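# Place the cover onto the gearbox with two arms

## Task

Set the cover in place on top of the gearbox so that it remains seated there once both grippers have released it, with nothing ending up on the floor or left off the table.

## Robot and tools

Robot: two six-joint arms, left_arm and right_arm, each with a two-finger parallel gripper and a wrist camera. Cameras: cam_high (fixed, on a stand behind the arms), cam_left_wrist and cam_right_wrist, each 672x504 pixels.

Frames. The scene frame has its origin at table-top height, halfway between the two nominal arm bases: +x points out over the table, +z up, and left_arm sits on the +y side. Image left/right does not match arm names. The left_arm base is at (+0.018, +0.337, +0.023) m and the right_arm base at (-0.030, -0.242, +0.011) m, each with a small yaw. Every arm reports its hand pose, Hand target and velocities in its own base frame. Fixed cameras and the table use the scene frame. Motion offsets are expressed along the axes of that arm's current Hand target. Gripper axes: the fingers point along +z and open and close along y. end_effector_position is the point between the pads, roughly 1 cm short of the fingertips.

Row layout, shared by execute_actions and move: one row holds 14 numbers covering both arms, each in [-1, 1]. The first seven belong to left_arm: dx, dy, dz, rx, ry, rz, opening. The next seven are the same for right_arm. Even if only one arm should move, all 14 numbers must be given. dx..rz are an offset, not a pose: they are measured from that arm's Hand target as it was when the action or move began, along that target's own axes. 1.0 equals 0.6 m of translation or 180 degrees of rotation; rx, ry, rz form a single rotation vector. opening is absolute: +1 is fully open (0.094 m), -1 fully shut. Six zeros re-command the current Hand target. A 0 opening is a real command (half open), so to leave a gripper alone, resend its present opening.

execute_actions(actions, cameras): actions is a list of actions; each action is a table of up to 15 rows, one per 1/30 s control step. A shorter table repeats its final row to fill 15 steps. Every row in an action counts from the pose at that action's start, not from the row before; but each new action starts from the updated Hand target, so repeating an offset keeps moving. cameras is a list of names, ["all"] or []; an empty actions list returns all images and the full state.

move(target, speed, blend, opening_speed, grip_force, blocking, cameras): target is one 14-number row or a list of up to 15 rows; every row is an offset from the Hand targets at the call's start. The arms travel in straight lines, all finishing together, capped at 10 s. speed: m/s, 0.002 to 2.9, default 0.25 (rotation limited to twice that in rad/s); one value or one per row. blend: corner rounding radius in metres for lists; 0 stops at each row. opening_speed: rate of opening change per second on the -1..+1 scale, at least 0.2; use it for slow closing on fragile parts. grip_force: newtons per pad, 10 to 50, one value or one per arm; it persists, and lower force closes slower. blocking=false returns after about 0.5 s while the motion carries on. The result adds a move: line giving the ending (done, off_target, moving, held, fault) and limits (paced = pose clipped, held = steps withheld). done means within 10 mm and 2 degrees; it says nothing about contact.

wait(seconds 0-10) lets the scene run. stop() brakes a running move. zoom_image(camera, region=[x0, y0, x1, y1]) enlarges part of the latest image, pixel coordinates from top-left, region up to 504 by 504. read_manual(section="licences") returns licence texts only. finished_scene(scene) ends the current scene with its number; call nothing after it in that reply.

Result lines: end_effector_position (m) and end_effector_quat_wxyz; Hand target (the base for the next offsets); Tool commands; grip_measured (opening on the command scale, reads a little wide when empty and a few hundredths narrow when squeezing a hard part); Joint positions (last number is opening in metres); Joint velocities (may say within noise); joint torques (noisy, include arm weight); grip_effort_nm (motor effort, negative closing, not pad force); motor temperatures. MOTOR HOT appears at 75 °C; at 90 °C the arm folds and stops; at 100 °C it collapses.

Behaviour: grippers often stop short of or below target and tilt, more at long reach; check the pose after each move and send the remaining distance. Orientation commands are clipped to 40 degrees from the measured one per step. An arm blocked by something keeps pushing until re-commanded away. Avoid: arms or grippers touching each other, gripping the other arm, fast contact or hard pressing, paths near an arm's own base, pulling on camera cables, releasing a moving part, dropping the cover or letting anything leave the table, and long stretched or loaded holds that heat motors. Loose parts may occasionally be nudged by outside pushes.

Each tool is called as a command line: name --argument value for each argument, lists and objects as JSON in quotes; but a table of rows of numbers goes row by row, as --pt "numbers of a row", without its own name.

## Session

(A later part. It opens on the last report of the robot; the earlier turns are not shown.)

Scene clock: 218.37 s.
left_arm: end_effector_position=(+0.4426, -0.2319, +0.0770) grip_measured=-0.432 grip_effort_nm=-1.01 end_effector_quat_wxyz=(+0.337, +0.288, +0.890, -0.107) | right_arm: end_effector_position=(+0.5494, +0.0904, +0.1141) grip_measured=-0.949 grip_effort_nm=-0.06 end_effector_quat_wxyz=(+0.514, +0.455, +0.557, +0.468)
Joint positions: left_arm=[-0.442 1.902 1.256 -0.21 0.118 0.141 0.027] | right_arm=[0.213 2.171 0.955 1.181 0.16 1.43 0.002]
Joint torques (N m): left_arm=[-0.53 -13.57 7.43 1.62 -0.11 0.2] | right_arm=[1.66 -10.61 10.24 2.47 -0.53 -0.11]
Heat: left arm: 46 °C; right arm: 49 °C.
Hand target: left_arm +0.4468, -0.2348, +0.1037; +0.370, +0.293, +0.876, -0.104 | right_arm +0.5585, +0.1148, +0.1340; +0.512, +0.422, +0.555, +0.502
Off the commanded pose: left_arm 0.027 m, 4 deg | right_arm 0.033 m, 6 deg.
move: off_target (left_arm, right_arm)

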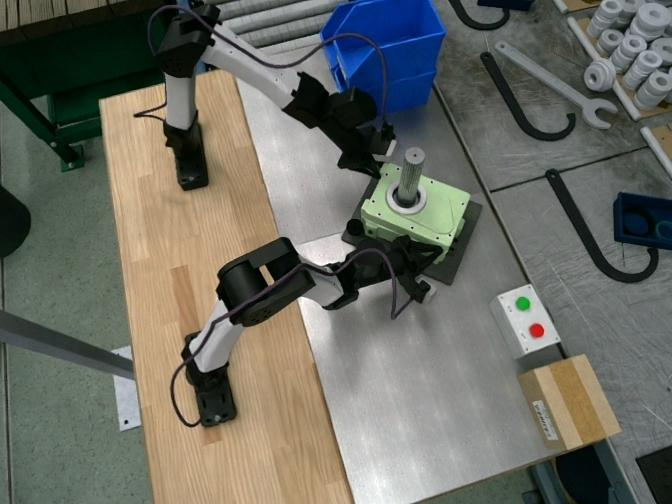

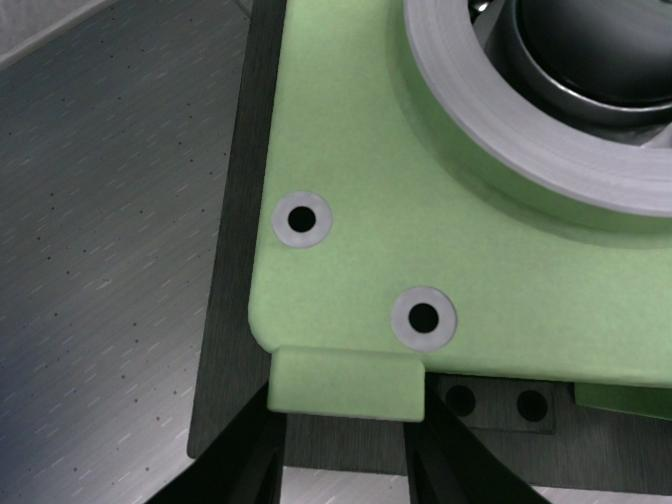

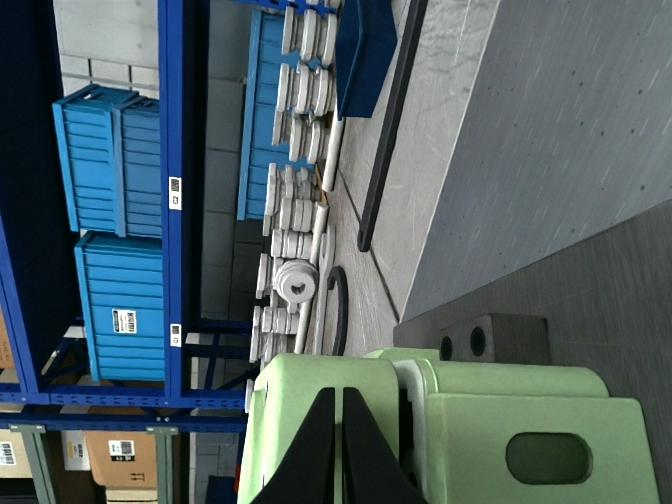

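zoom_image --camera "cam_high" --region '[384, 172, 430, 216]'

zoom_image --camera "cam_left_wrist" --region '[392, 0, 672, 230]'

zoom_image --camera "cam_right_wrist" --region '[230, 330, 480, 504]'

Scaled by 10.957 from the camera's 672x504 image, which has a finer 960x720 frame.

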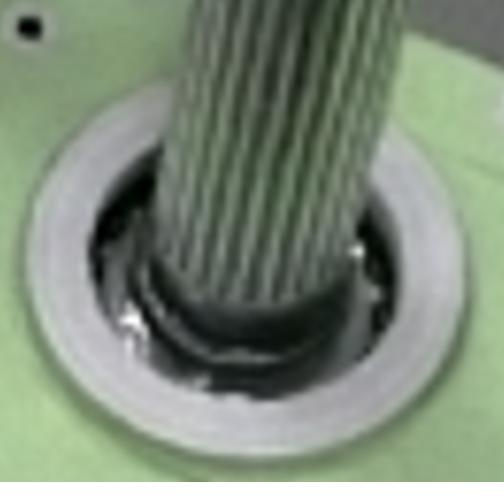

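Scaled by 1.800 from the camera's 672x504 image, which has a finer 960x720 frame.

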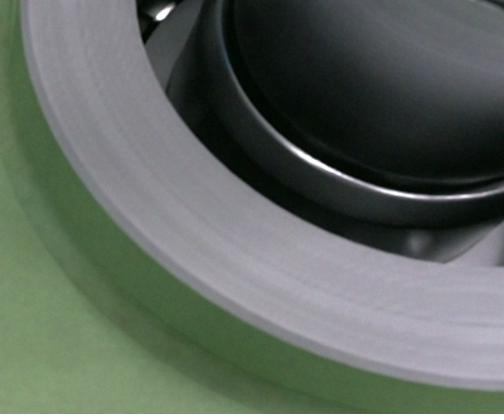

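Scaled by 2.016 from the camera's 672x504 image, which has a finer 960x720 frame.

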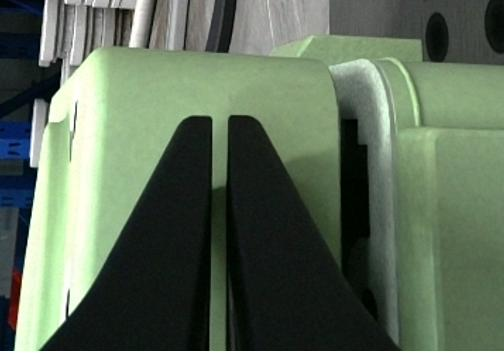

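zoom_image --camera "cam_high" --region '[384, 182, 408, 206]'

zoom_image --camera "cam_high" --region '[406, 182, 430, 206]'

Scaled by 21.000 from the camera's 672x504 image, which has a finer 960x720 frame.

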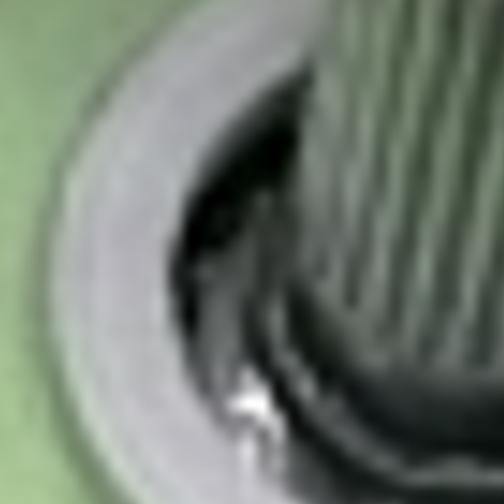

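Scaled by 21.000 from the camera's 672x504 image, which has a finer 960x720 frame.

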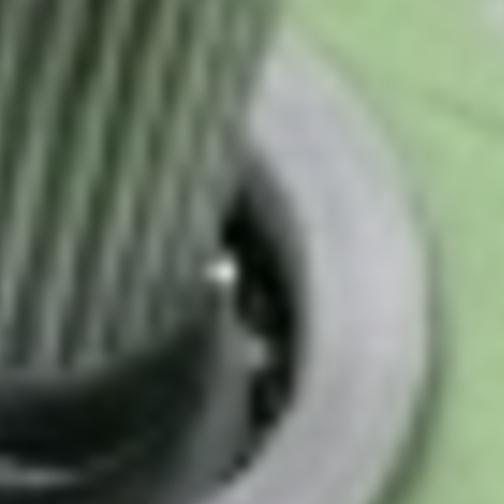

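move --target '[0.0183,-0.0002,0.0183,0,0,0,-0.8,0,0,0,0,0,0,-0.95]' --speed 0.03 --cameras '["cam_high","cam_right_wrist"]'

zoom_image --camera "cam_right_wrist" --region '[230, 330, 480, 504]'

Scene clock: 235.77 s.
left_arm: end_effector_position=(+0.4429, -0.2316, +0.0746) grip_measured=-0.432 grip_effort_nm=-1.01 end_effector_quat_wxyz=(+0.345, +0.289, +0.887, -0.106) | right_arm: end_effector_position=(+0.5496, +0.0905, +0.1118) grip_measured=-0.949 grip_effort_nm=-0.05 end_effector_quat_wxyz=(+0.512, +0.457, +0.559, +0.466)
Joint positions: left_arm=[-0.442 1.899 1.229 -0.168 0.114 0.144 0.027] | right_arm=[0.213 2.173 0.956 1.175 0.16 1.43 0.002]
Joint torques (N m): left_arm=[-0.31 -11.25 6.68 1.81 -0.05 0.18] | right_arm=[1.68 -10.86 10.1 2.53 -0.53 -0.11]
Heat: left arm: 46 °C; right arm: 48 °C.
Hand target: left_arm +0.4472, -0.2345, +0.0883; +0.370, +0.293, +0.876, -0.104 | right_arm +0.5585, +0.1148, +0.1340; +0.512, +0.422, +0.555, +0.502
Off the commanded pose: left_arm 0.014 m, 3 deg | right_arm 0.034 m, 6 deg.
move: off_target (left_arm, right_arm)
Images, in order (width x height): cam_high 672x504, cam_right_wrist 672x504.

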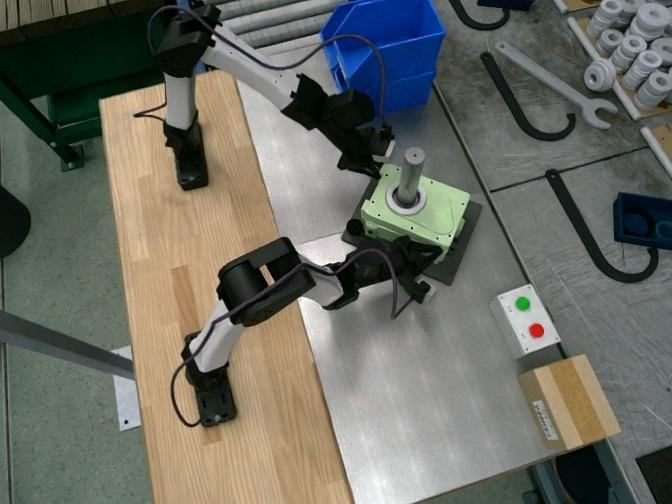

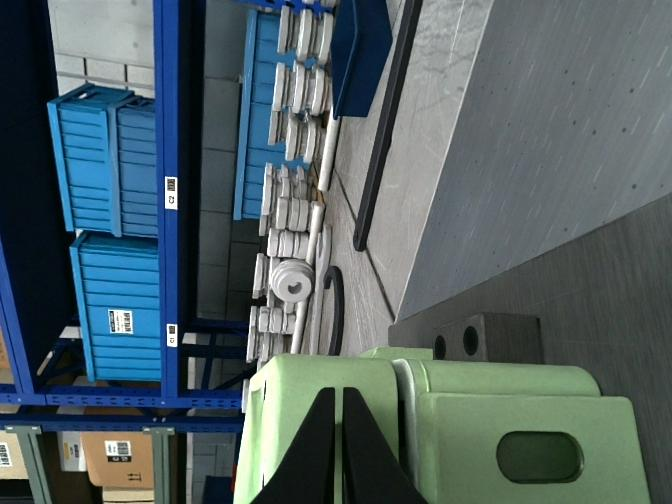

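Scaled by 2.016 from the camera's 672x504 image, which has a finer 960x720 frame.

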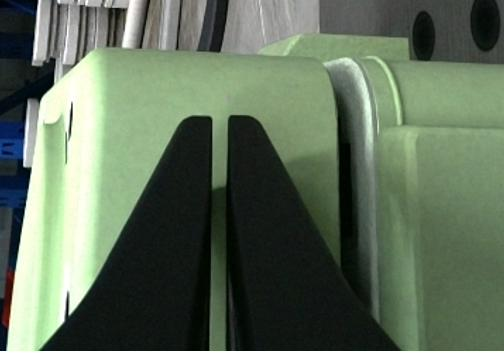

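move --target '[0.0071,0,0.0071,0,0,0,-0.8,0.0015,-0.0099,-0.0003,0,0,0,-0.95]' --speed 0.03 --cameras '["cam_high","cam_right_wrist"]'

zoom_image --camera "cam_right_wrist" --region '[230, 330, 480, 504]'

Scene clock: 237.10 s.
left_arm: end_effector_position=(+0.4430, -0.2317, +0.0733) grip_measured=-0.432 grip_effort_nm=-1.01 end_effector_quat_wxyz=(+0.349, +0.289, +0.885, -0.106) | right_arm: end_effector_position=(+0.5504, +0.0898, +0.1104) grip_measured=-0.949 grip_effort_nm=-0.05 end_effector_quat_wxyz=(+0.515, +0.457, +0.556, +0.466)
Joint positions: left_arm=[-0.442 1.899 1.219 -0.152 0.114 0.145 0.027] | right_arm=[0.213 2.184 0.959 1.188 0.165 1.43 0.002]
Joint torques (N m): left_arm=[-0.31 -10.37 6.42 1.84 -0.04 0.18] | right_arm=[1.68 -10 9.76 2.6 -0.58 -0.11]
Heat: left arm: 46 °C; right arm: 49 °C.
Hand target: left_arm +0.4473, -0.2344, +0.0823; +0.370, +0.293, +0.876, -0.104 | right_arm +0.5585, +0.1148, +0.1279; +0.512, +0.422, +0.555, +0.502
Off the commanded pose: left_arm 0.010 m, 3 deg | right_arm 0.032 m, 6 deg.
move: off_target (left_arm, right_arm)
Images, in order (width x height): cam_high 672x504, cam_right_wrist 672x504.

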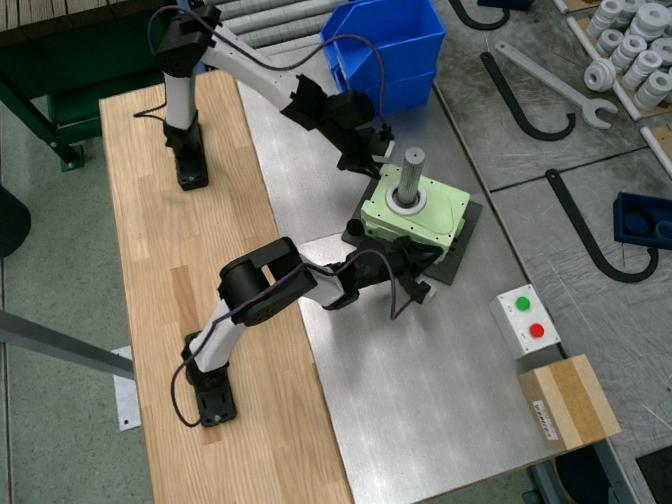

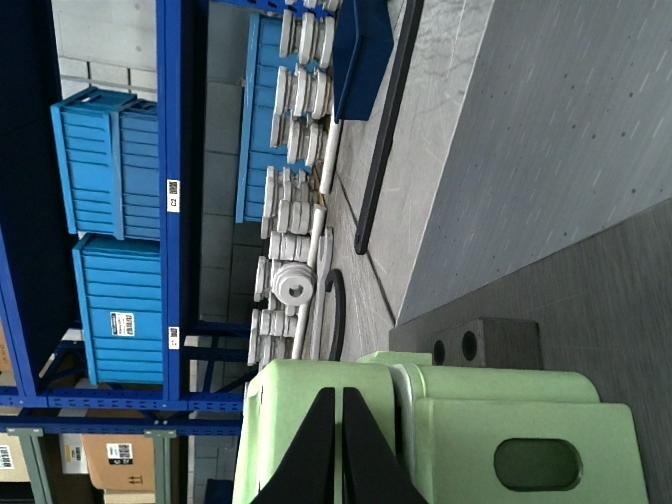

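Scaled by 2.016 from the camera's 672x504 image, which has a finer 960x720 frame.

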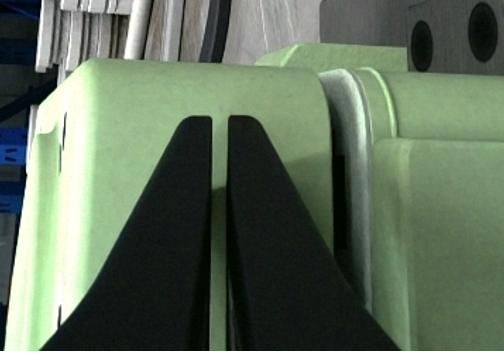

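move --target '[0.0071,0,0.0071,0,0,0,-0.8,-0.0028,-0.0103,-0.0055,0,0,0,-0.95]' --speed 0.03 --cameras '["cam_high","cam_right_wrist"]'

zoom_image --camera "cam_right_wrist" --region '[230, 330, 480, 504]'

Scene clock: 238.40 s.
left_arm: end_effector_position=(+0.4430, -0.2317, +0.0720) grip_measured=-0.432 grip_effort_nm=-1.01 end_effector_quat_wxyz=(+0.351, +0.289, +0.884, -0.106) | right_arm: end_effector_position=(+0.5506, +0.0893, +0.1101) grip_measured=-0.949 grip_effort_nm=-0.05 end_effector_quat_wxyz=(+0.519, +0.455, +0.551, +0.469)
Joint positions: left_arm=[-0.442 1.899 1.208 -0.135 0.114 0.145 0.027] | right_arm=[0.213 2.197 0.959 1.216 0.168 1.43 0.002]
Joint torques (N m): left_arm=[-0.23 -9.48 6.23 1.91 -0.06 0.18] | right_arm=[1.25 -9.94 8.46 2.6 -0.67 -0.11]
Heat: left arm: 46 °C; right arm: 49 °C.
Hand target: left_arm +0.4474, -0.2342, +0.0762; +0.370, +0.293, +0.876, -0.104 | right_arm +0.5557, +0.1119, +0.1219; +0.512, +0.422, +0.555, +0.502
Off the commanded pose: left_arm 0.007 m, 2 deg | right_arm 0.026 m, 5 deg.
move: off_target (right_arm)
Images, in order (width x height): cam_high 672x504, cam_right_wrist 672x504.

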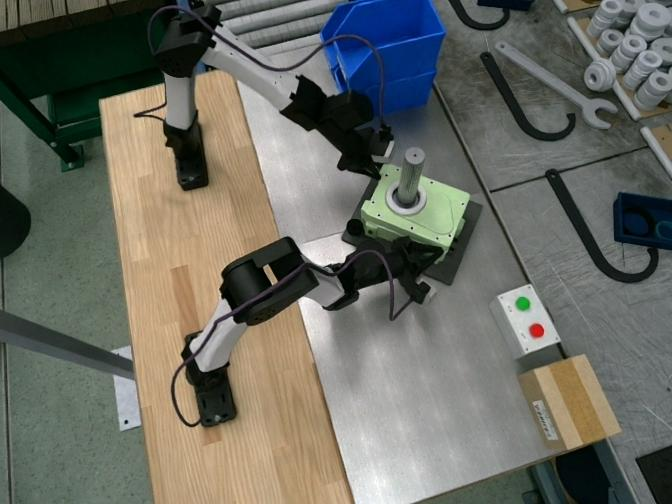

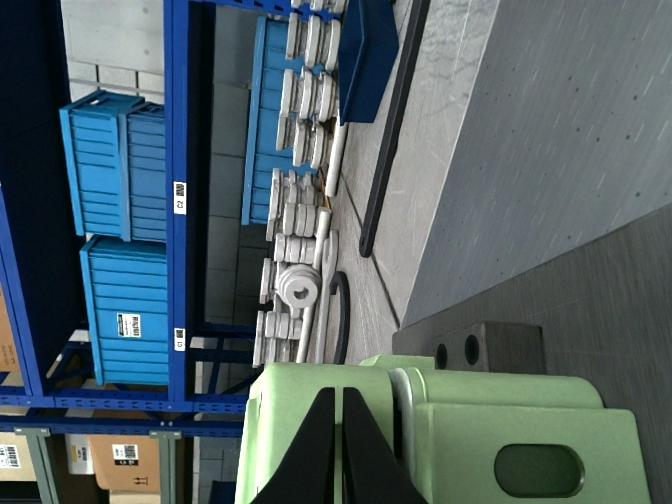

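Scaled by 2.016 from the camera's 672x504 image, which has a finer 960x720 frame.

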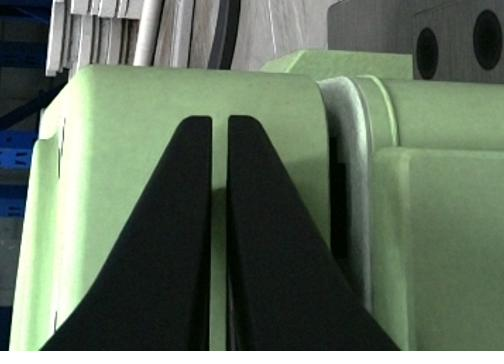

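move --target '[0,0,0,0,0,0,-0.8,-0.0523,-0.0067,-0.032,0,0,0,-0.95]' --speed 0.04 --cameras '["all"]'

zoom_image --camera "cam_high" --region '[362, 160, 474, 250]'

Scene clock: 240.43 s.
left_arm: end_effector_position=(+0.4430, -0.2317, +0.0719) grip_measured=-0.432 grip_effort_nm=-1.01 end_effector_quat_wxyz=(+0.352, +0.289, +0.884, -0.106) | right_arm: end_effector_position=(+0.5413, +0.0791, +0.0960) grip_measured=-0.949 grip_effort_nm=-0.05 end_effector_quat_wxyz=(+0.492, +0.440, +0.575, +0.483)
Joint positions: left_arm=[-0.442 1.899 1.207 -0.134 0.114 0.145 0.027] | right_arm=[0.155 2.197 0.903 1.245 0.032 1.43 0.002]
Joint torques (N m): left_arm=[-0.23 -9.46 6.28 1.91 -0.05 0.18] | right_arm=[-0.47 -13.72 4.86 2.84 -0.02 -0.08]
Heat: left arm: 46 °C; right arm: 49 °C.
Hand target: left_arm +0.4474, -0.2342, +0.0763; +0.370, +0.293, +0.876, -0.104 | right_arm +0.5406, +0.0781, +0.1219; +0.512, +0.422, +0.555, +0.502
Off the commanded pose: left_arm 0.007 m, 2 deg | right_arm 0.026 m, 4 deg.
move: off_target (right_arm)

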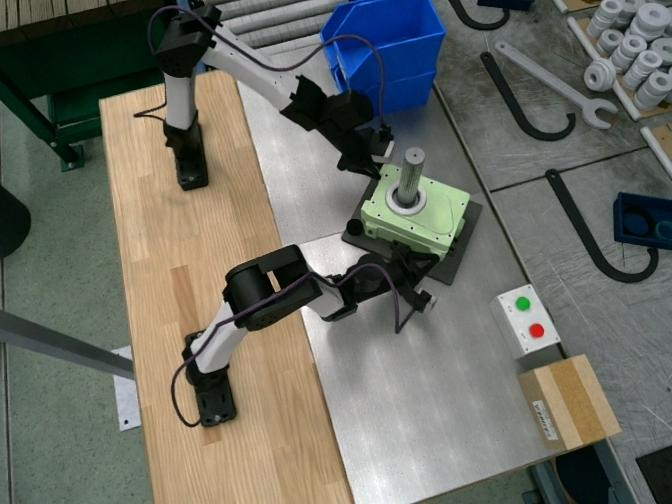

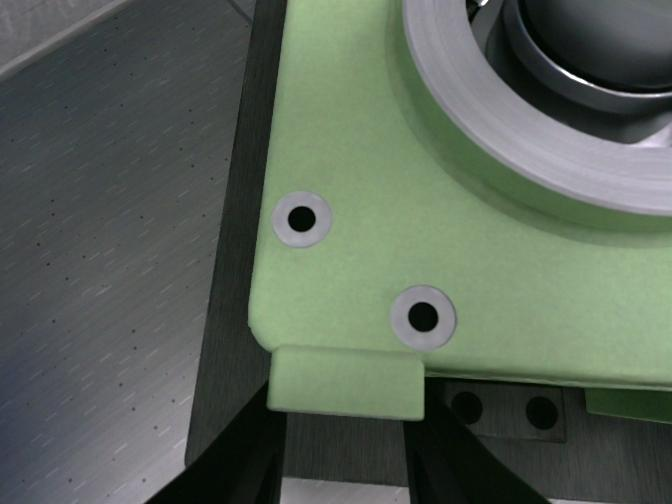

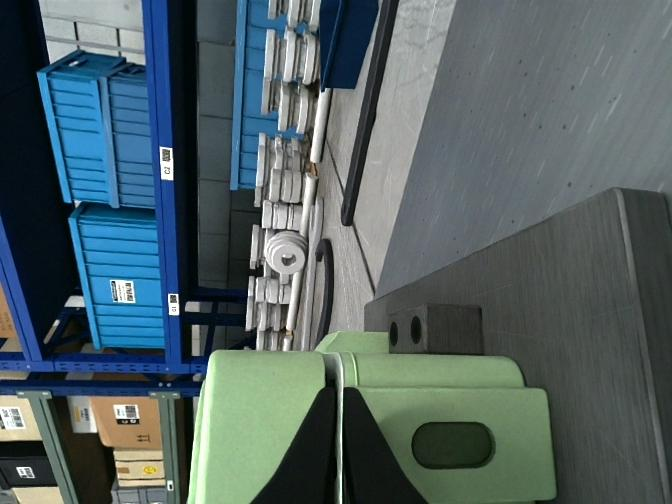

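Scaled by 4.500 from the camera's 672x504 image, which has a finer 960x720 frame.

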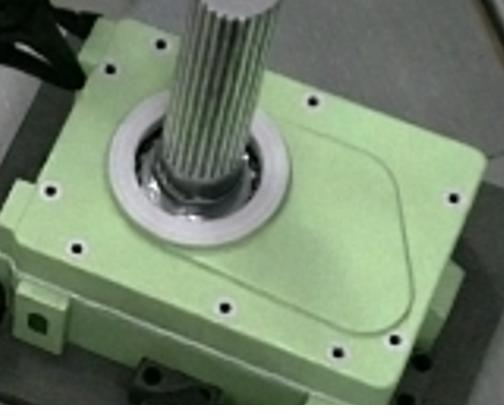

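zoom_image --camera "cam_right_wrist" --region '[190, 320, 450, 504]'

Scaled by 1.938 from the camera's 672x504 image, which has a finer 960x720 frame.

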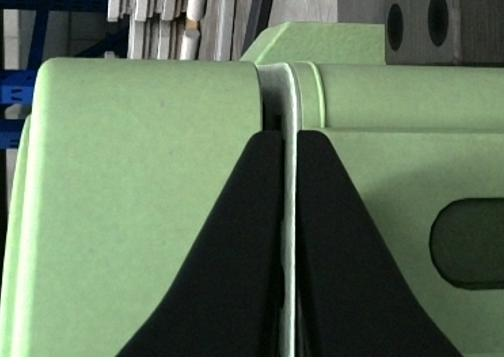

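move --target '[-0.0153,0.0003,-0.0153,0,0,0,-0.8,0,0,0,0,0,0,-0.95]' --speed 0.03 --cameras '["cam_right_wrist"]'

zoom_image --camera "cam_right_wrist" --region '[190, 320, 450, 504]'

Scene clock: 242.53 s.
left_arm: end_effector_position=(+0.4428, -0.2316, +0.0717) grip_measured=-0.432 grip_effort_nm=-1.01 end_effector_quat_wxyz=(+0.351, +0.289, +0.884, -0.106) | right_arm: end_effector_position=(+0.5412, +0.0793, +0.0960) grip_measured=-0.949 grip_effort_nm=-0.05 end_effector_quat_wxyz=(+0.492, +0.439, +0.576, +0.483)
Joint positions: left_arm=[-0.442 1.899 1.207 -0.135 0.114 0.145 0.027] | right_arm=[0.155 2.197 0.903 1.245 0.031 1.43 0.002]
Joint torques (N m): left_arm=[-0.28 -11.4 8.83 1.48 -0.06 0.17] | right_arm=[-0.5 -13.68 4.88 2.84 -0.04 -0.09]
Heat: left arm: 46 °C; right arm: 49 °C.
Hand target: left_arm +0.4473, -0.2344, +0.0893; +0.370, +0.293, +0.876, -0.104 | right_arm +0.5406, +0.0781, +0.1219; +0.512, +0.422, +0.555, +0.502
Off the commanded pose: left_arm 0.018 m, 2 deg | right_arm 0.026 m, 4 deg.
move: off_target (left_arm, right_arm)
Images, in order (width x height): cam_right_wrist 672x504.

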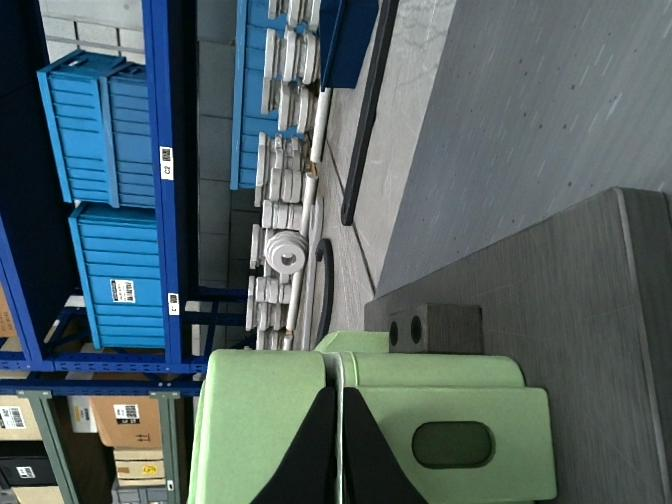

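Scaled by 1.938 from the camera's 672x504 image, which has a finer 960x720 frame.

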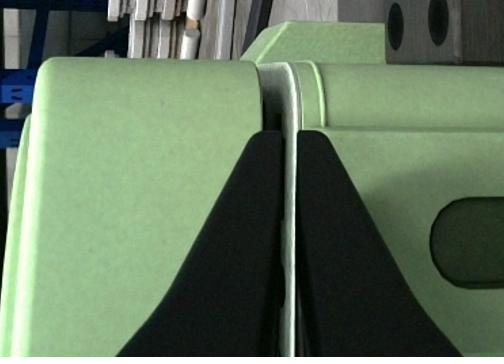

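move --target '[-0.0094,0.0002,-0.0094,0,0,0,-0.8,0,0,0,0,0,0,-0.95]' --speed 0.02 --cameras '["cam_right_wrist"]'

zoom_image --camera "cam_right_wrist" --region '[190, 320, 450, 504]'

Scene clock: 243.50 s.
left_arm: end_effector_position=(+0.4425, -0.2314, +0.0721) grip_measured=-0.432 grip_effort_nm=-1.01 end_effector_quat_wxyz=(+0.349, +0.289, +0.885, -0.106) | right_arm: end_effector_position=(+0.5412, +0.0793, +0.0960) grip_measured=-0.949 grip_effort_nm=-0.05 end_effector_quat_wxyz=(+0.492, +0.439, +0.576, +0.483)
Joint positions: left_arm=[-0.442 1.899 1.211 -0.143 0.114 0.145 0.027] | right_arm=[0.155 2.197 0.903 1.245 0.031 1.43 0.002]
Joint torques (N m): left_arm=[-0.34 -12.41 10.02 1.29 -0.06 0.18] | right_arm=[-0.47 -13.71 4.88 2.84 -0.04 -0.07]
Heat: left arm: 46 °C; right arm: 49 °C.
Hand target: left_arm +0.4471, -0.2345, +0.0971; +0.370, +0.293, +0.876, -0.104 | right_arm +0.5406, +0.0781, +0.1219; +0.512, +0.422, +0.555, +0.502
Off the commanded pose: left_arm 0.026 m, 3 deg | right_arm 0.026 m, 4 deg.
move: off_target (left_arm, right_arm)
Images, in order (width x height): cam_right_wrist 672x504.

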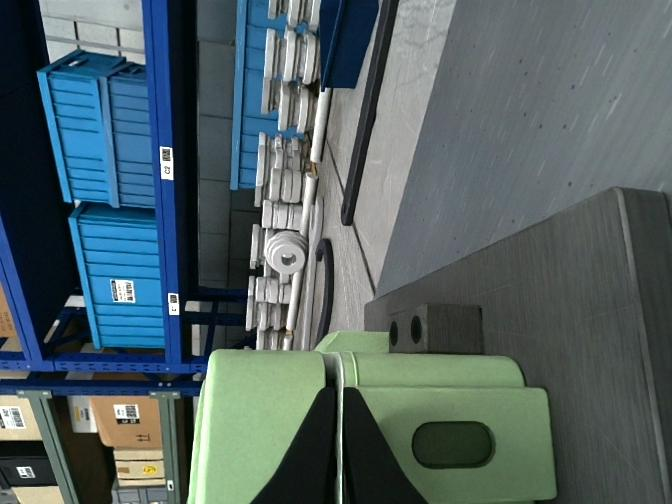

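Scaled by 1.938 from the camera's 672x504 image, which has a finer 960x720 frame.

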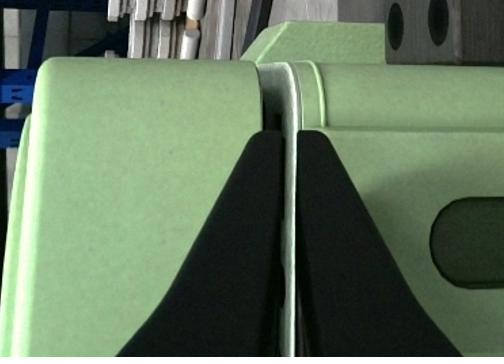

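move --target '[-0.006,0.0001,-0.006,0,0,0,-0.8,0,0,0,0,0,0,-0.95]' --speed 0.02 --cameras '["cam_right_wrist"]'

zoom_image --camera "cam_right_wrist" --region '[190, 320, 450, 504]'

Scene clock: 244.47 s.
left_arm: end_effector_position=(+0.4425, -0.2314, +0.0732) grip_measured=-0.432 grip_effort_nm=-1.01 end_effector_quat_wxyz=(+0.347, +0.289, +0.886, -0.106) | right_arm: end_effector_position=(+0.5412, +0.0793, +0.0960) grip_measured=-0.949 grip_effort_nm=-0.05 end_effector_quat_wxyz=(+0.492, +0.439, +0.576, +0.483)
Joint positions: left_arm=[-0.442 1.899 1.22 -0.156 0.114 0.145 0.027] | right_arm=[0.155 2.197 0.903 1.245 0.031 1.43 0.002]
Joint torques (N m): left_arm=[-0.32 -13 10.36 1.21 -0.04 0.16] | right_arm=[-0.46 -13.7 4.86 2.84 -0.03 -0.08]
Heat: left arm: 46 °C; right arm: 50 °C.
Hand target: left_arm +0.4471, -0.2346, +0.1023; +0.370, +0.293, +0.876, -0.104 | right_arm +0.5406, +0.0781, +0.1219; +0.512, +0.422, +0.555, +0.502
Off the commanded pose: left_arm 0.030 m, 3 deg | right_arm 0.026 m, 4 deg.
move: off_target (left_arm, right_arm)
Images, in order (width x height): cam_right_wrist 672x504.

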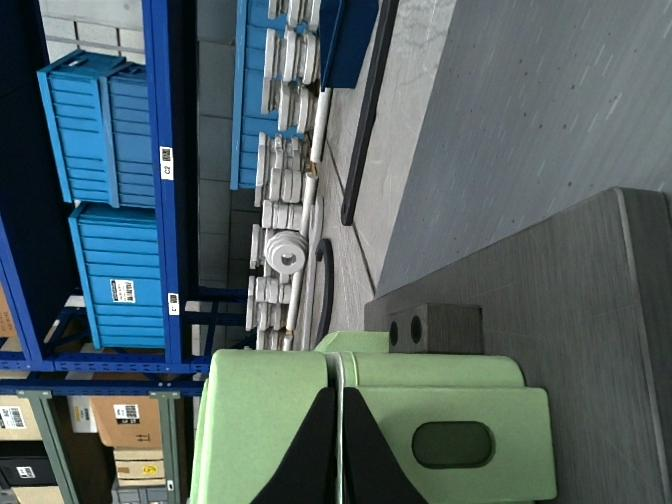

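Scaled by 1.938 from the camera's 672x504 image, which has a finer 960x720 frame.

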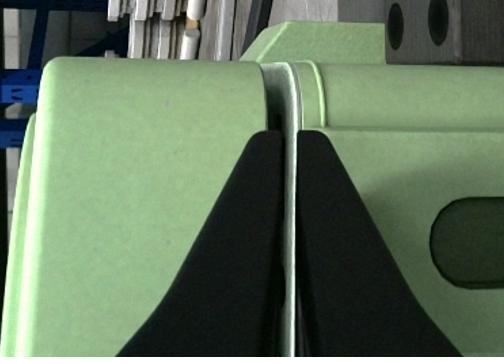

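move --target '[-0.006,0.0001,-0.006,0,0,0,-0.8,0,0,0,0,0,0,-0.95]' --speed 0.02 --cameras '["cam_right_wrist"]'

zoom_image --camera "cam_right_wrist" --region '[190, 320, 450, 504]'

Scene clock: 245.50 s.
left_arm: end_effector_position=(+0.4423, -0.2316, +0.0740) grip_measured=-0.432 grip_effort_nm=-1.01 end_effector_quat_wxyz=(+0.345, +0.290, +0.887, -0.105) | right_arm: end_effector_position=(+0.5412, +0.0793, +0.0960) grip_measured=-0.949 grip_effort_nm=-0.05 end_effector_quat_wxyz=(+0.492, +0.439, +0.576, +0.483)
Joint positions: left_arm=[-0.443 1.899 1.227 -0.168 0.113 0.145 0.027] | right_arm=[0.155 2.197 0.903 1.245 0.031 1.43 0.002]
Joint torques (N m): left_arm=[-0.32 -13.7 10.74 1.16 -0.05 0.17] | right_arm=[-0.49 -13.7 4.85 2.84 -0.04 -0.08]
Heat: left arm: 46 °C; right arm: 50 °C.
Hand target: left_arm +0.4469, -0.2348, +0.1072; +0.370, +0.293, +0.876, -0.104 | right_arm +0.5406, +0.0781, +0.1219; +0.512, +0.422, +0.555, +0.502
Off the commanded pose: left_arm 0.034 m, 3 deg | right_arm 0.026 m, 4 deg.
move: off_target (left_arm, right_arm)
Images, in order (width x height): cam_right_wrist 672x504.

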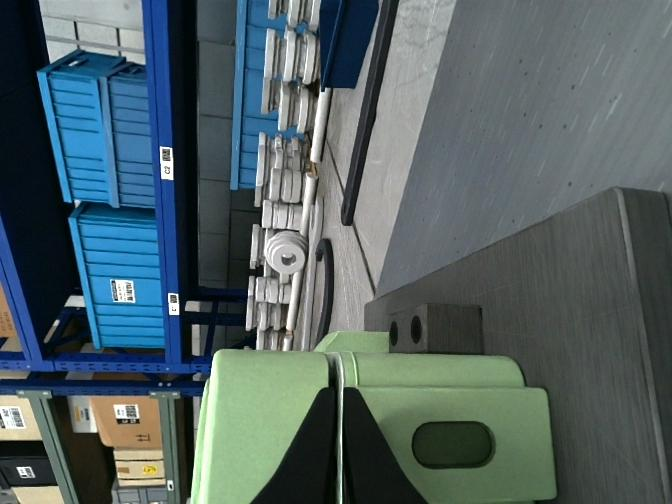

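Scaled by 1.938 from the camera's 672x504 image, which has a finer 960x720 frame.

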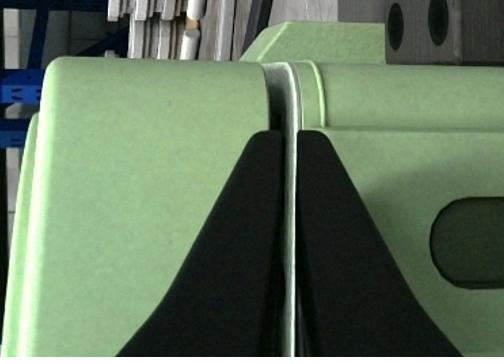

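execute_actions --actions '[]'

zoom_image --camera "cam_high" --region '[366, 164, 406, 222]'

zoom_image --camera "cam_high" --region '[404, 172, 468, 244]'

zoom_image --camera "cam_high" --region '[384, 182, 432, 216]'

Scene clock: 246.10 s.
left_arm: end_effector_position=(+0.4423, -0.2316, +0.0740) grip_measured=-0.432 grip_effort_nm=-1.01 end_effector_quat_wxyz=(+0.345, +0.290, +0.887, -0.105) | right_arm: end_effector_position=(+0.5412, +0.0793, +0.0960) grip_measured=-0.949 grip_effort_nm=-0.05 end_effector_quat_wxyz=(+0.492, +0.439, +0.576, +0.483)
Joint positions: left_arm=[-0.443 1.899 1.227 -0.168 0.113 0.145 0.027] | right_arm=[0.155 2.197 0.903 1.245 0.031 1.43 0.002]
Joint velocities: within noise
Joint torques (N m): left_arm=[-0.36 -13.67 10.73 1.16 -0.04 0.16] | right_arm=[-0.46 -13.71 4.86 2.84 -0.04 -0.08]
Motor temperatures (°C): left_arm=[21 46 42 39 22 22 23] | right_arm=[23 36 35 50 20 18 19]
Heat: left arm: 46 °C; right arm: 50 °C.
Hand target: left_arm +0.4469, -0.2348, +0.1072; +0.370, +0.293, +0.876, -0.104 | right_arm +0.5406, +0.0781, +0.1219; +0.512, +0.422, +0.555, +0.502
Tool commands: left_gripper/opening=-0.8 right_gripper/opening=-0.95
Off the commanded pose: left_arm 0.034 m, 3 deg | right_arm 0.026 m, 4 deg.

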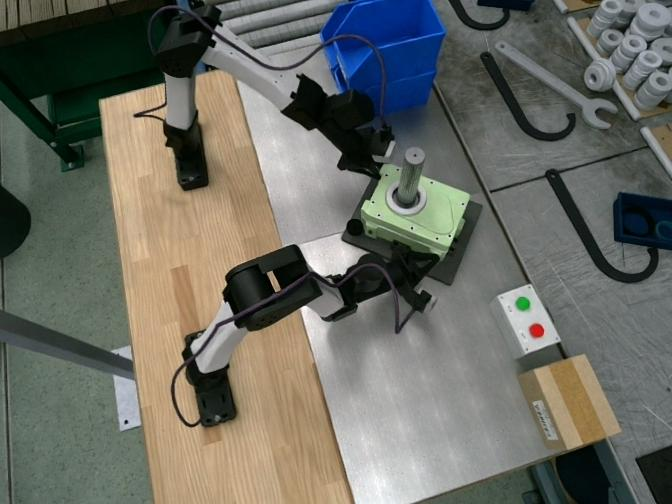

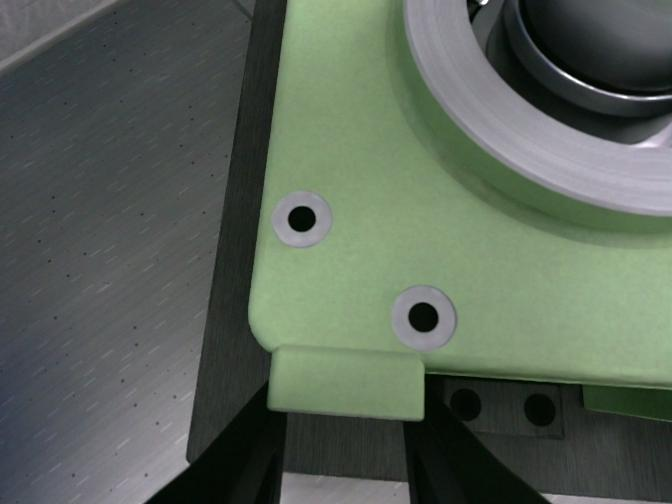

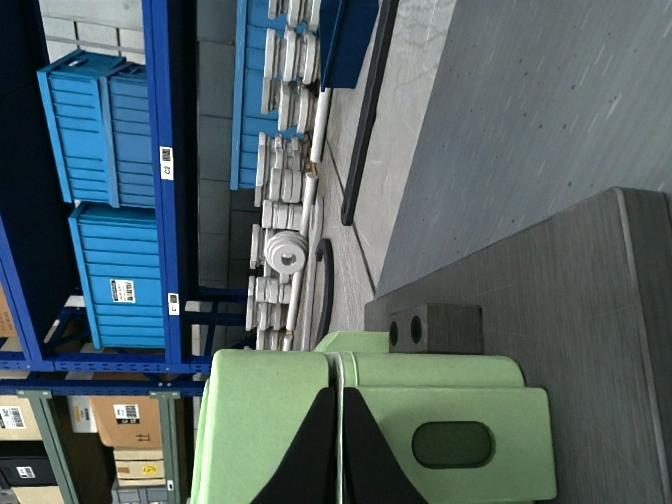

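Scaled by 8.690 from the camera's 672x504 image, which has a finer 960x720 frame.

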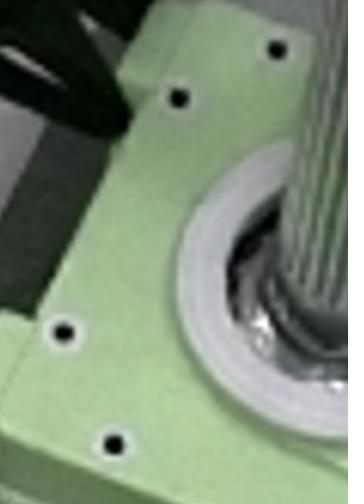

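Scaled by 7.000 from the camera's 672x504 image, which has a finer 960x720 frame.

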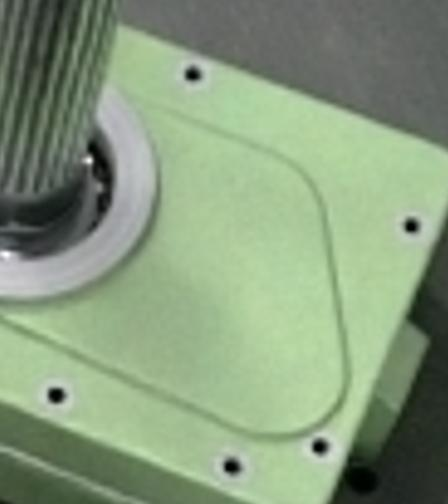

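Scaled by 10.500 from the camera's 672x504 image, which has a finer 960x720 frame.

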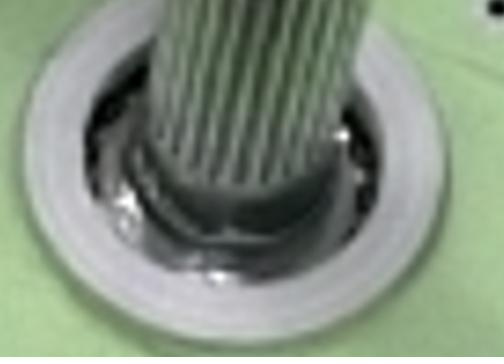

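move --target '[0.0073,0.0001,0.0213,0,0,0,-0.8,0,0,0,0,0,0,-0.95]' --speed 0.03 --cameras '["cam_right_wrist","cam_left_wrist"]'

zoom_image --camera "cam_right_wrist" --region '[190, 320, 450, 504]'

Scene clock: 248.57 s.
left_arm: end_effector_position=(+0.4425, -0.2316, +0.0741) grip_measured=-0.432 grip_effort_nm=-1.01 end_effector_quat_wxyz=(+0.345, +0.289, +0.887, -0.105) | right_arm: end_effector_position=(+0.5412, +0.0793, +0.0960) grip_measured=-0.949 grip_effort_nm=-0.05 end_effector_quat_wxyz=(+0.492, +0.439, +0.576, +0.483)
Joint positions: left_arm=[-0.443 1.899 1.227 -0.168 0.112 0.145 0.027] | right_arm=[0.155 2.197 0.903 1.245 0.031 1.43 0.002]
Joint torques (N m): left_arm=[-0.5 -10.56 10.69 1.48 -0.07 0.14] | right_arm=[-0.47 -13.72 4.86 2.84 -0.04 -0.08]
Heat: left arm: 46 °C; right arm: 50 °C.
Hand target: left_arm +0.4520, -0.2379, +0.0951; +0.370, +0.293, +0.876, -0.104 | right_arm +0.5406, +0.0781, +0.1219; +0.512, +0.422, +0.555, +0.502
Off the commanded pose: left_arm 0.024 m, 3 deg | right_arm 0.026 m, 4 deg.
move: off_target (left_arm, right_arm)
Images, in order (width x height): cam_left_wrist 672x504, cam_right_wrist 672x504.

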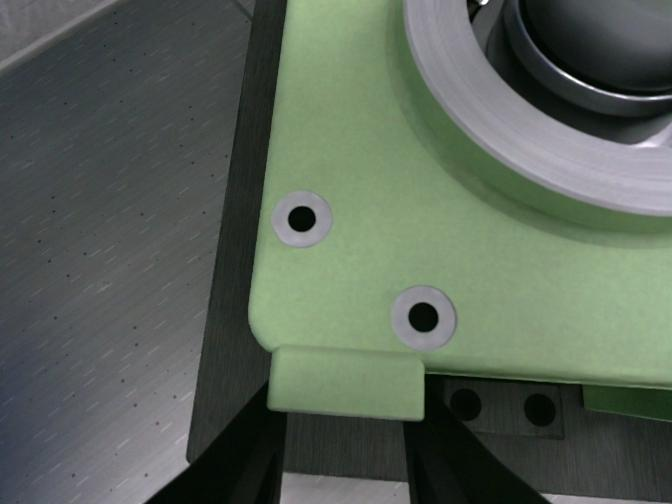

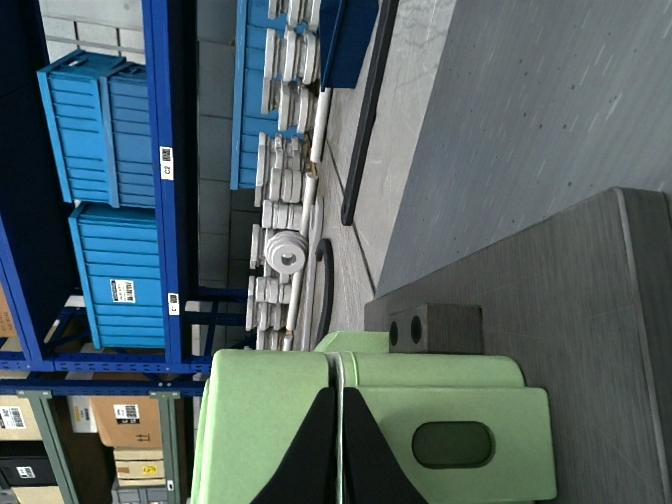

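Scaled by 1.938 from the camera's 672x504 image, which has a finer 960x720 frame.

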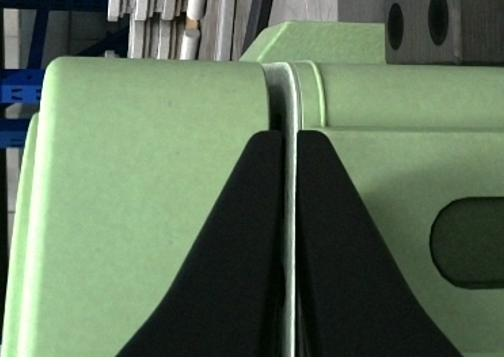

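move --target '[-0.0005,0,0.0136,0,0,0,-0.8,0,0,0,0,0,0,-0.95]' --speed 0.03 --cameras '["cam_right_wrist"]'

zoom_image --camera "cam_right_wrist" --region '[190, 320, 450, 504]'

Scene clock: 249.60 s.
left_arm: end_effector_position=(+0.4426, -0.2325, +0.0728) grip_measured=-0.432 grip_effort_nm=-1.01 end_effector_quat_wxyz=(+0.342, +0.290, +0.888, -0.104) | right_arm: end_effector_position=(+0.5412, +0.0793, +0.0960) grip_measured=-0.949 grip_effort_nm=-0.05 end_effector_quat_wxyz=(+0.492, +0.439, +0.576, +0.483)
Joint positions: left_arm=[-0.445 1.905 1.235 -0.176 0.111 0.145 0.027] | right_arm=[0.155 2.197 0.903 1.245 0.031 1.43 0.002]
Joint torques (N m): left_arm=[-0.55 -8.79 11.17 1.67 -0.06 0.13] | right_arm=[-0.49 -13.71 4.88 2.84 -0.04 -0.08]
Heat: left arm: 46 °C; right arm: 50 °C.
Hand target: left_arm +0.4569, -0.2412, +0.0897; +0.370, +0.293, +0.876, -0.104 | right_arm +0.5406, +0.0781, +0.1219; +0.512, +0.422, +0.555, +0.502
Off the commanded pose: left_arm 0.024 m, 3 deg | right_arm 0.026 m, 4 deg.
move: off_target (left_arm, right_arm)
Images, in order (width x height): cam_right_wrist 672x504.

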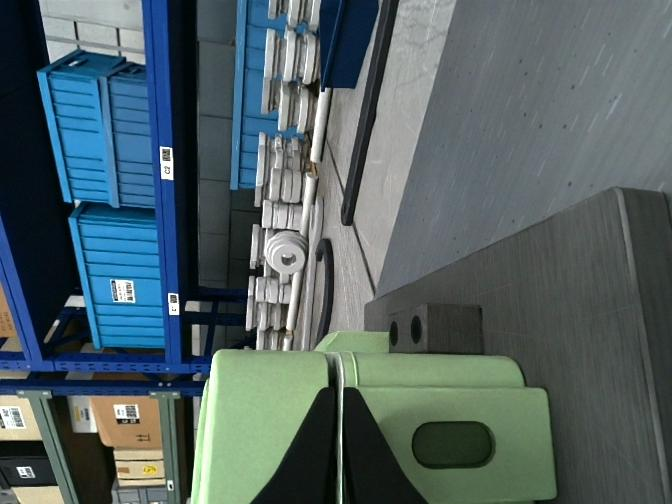

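Scaled by 1.938 from the camera's 672x504 image, which has a finer 960x720 frame.

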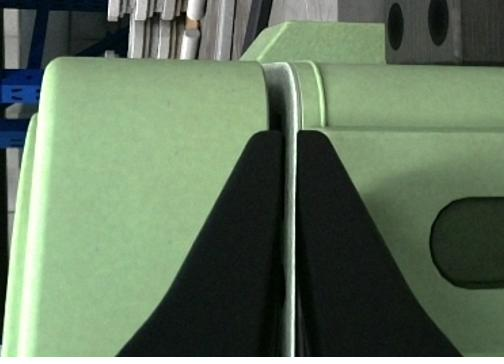

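move --target '[0.0005,0.0001,0.0099,0,0,0,-0.8,0,0,0,0,0,0,-0.95]' --speed 0.03 --cameras '["cam_right_wrist"]'

zoom_image --camera "cam_right_wrist" --region '[190, 320, 450, 504]'

Scene clock: 250.67 s.
left_arm: end_effector_position=(+0.4428, -0.2327, +0.0678) grip_measured=-0.432 grip_effort_nm=-1.01 end_effector_quat_wxyz=(+0.336, +0.291, +0.890, -0.104) | right_arm: end_effector_position=(+0.5412, +0.0793, +0.0960) grip_measured=-0.949 grip_effort_nm=-0.05 end_effector_quat_wxyz=(+0.492, +0.439, +0.576, +0.483)
Joint positions: left_arm=[-0.445 1.919 1.241 -0.182 0.112 0.145 0.027] | right_arm=[0.155 2.197 0.903 1.245 0.031 1.43 0.002]
Joint torques (N m): left_arm=[-0.7 -8.47 11.3 1.81 -0.07 0.13] | right_arm=[-0.49 -13.71 4.86 2.84 -0.04 -0.08]
Heat: left arm: 46 °C; right arm: 50 °C.
Hand target: left_arm +0.4603, -0.2435, +0.0852; +0.370, +0.293, +0.876, -0.104 | right_arm +0.5406, +0.0781, +0.1219; +0.512, +0.422, +0.555, +0.502
Off the commanded pose: left_arm 0.027 m, 4 deg | right_arm 0.026 m, 4 deg.
move: off_target (left_arm, right_arm)
Images, in order (width x height): cam_right_wrist 672x504.

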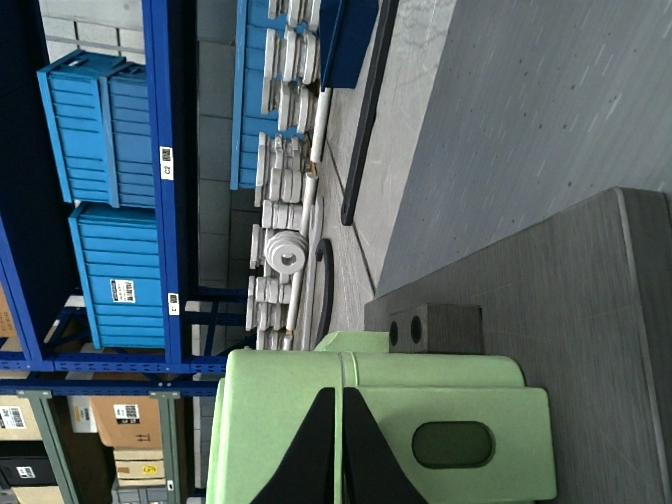

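Scaled by 1.938 from the camera's 672x504 image, which has a finer 960x720 frame.

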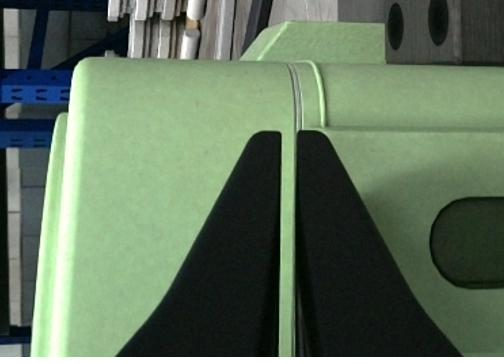

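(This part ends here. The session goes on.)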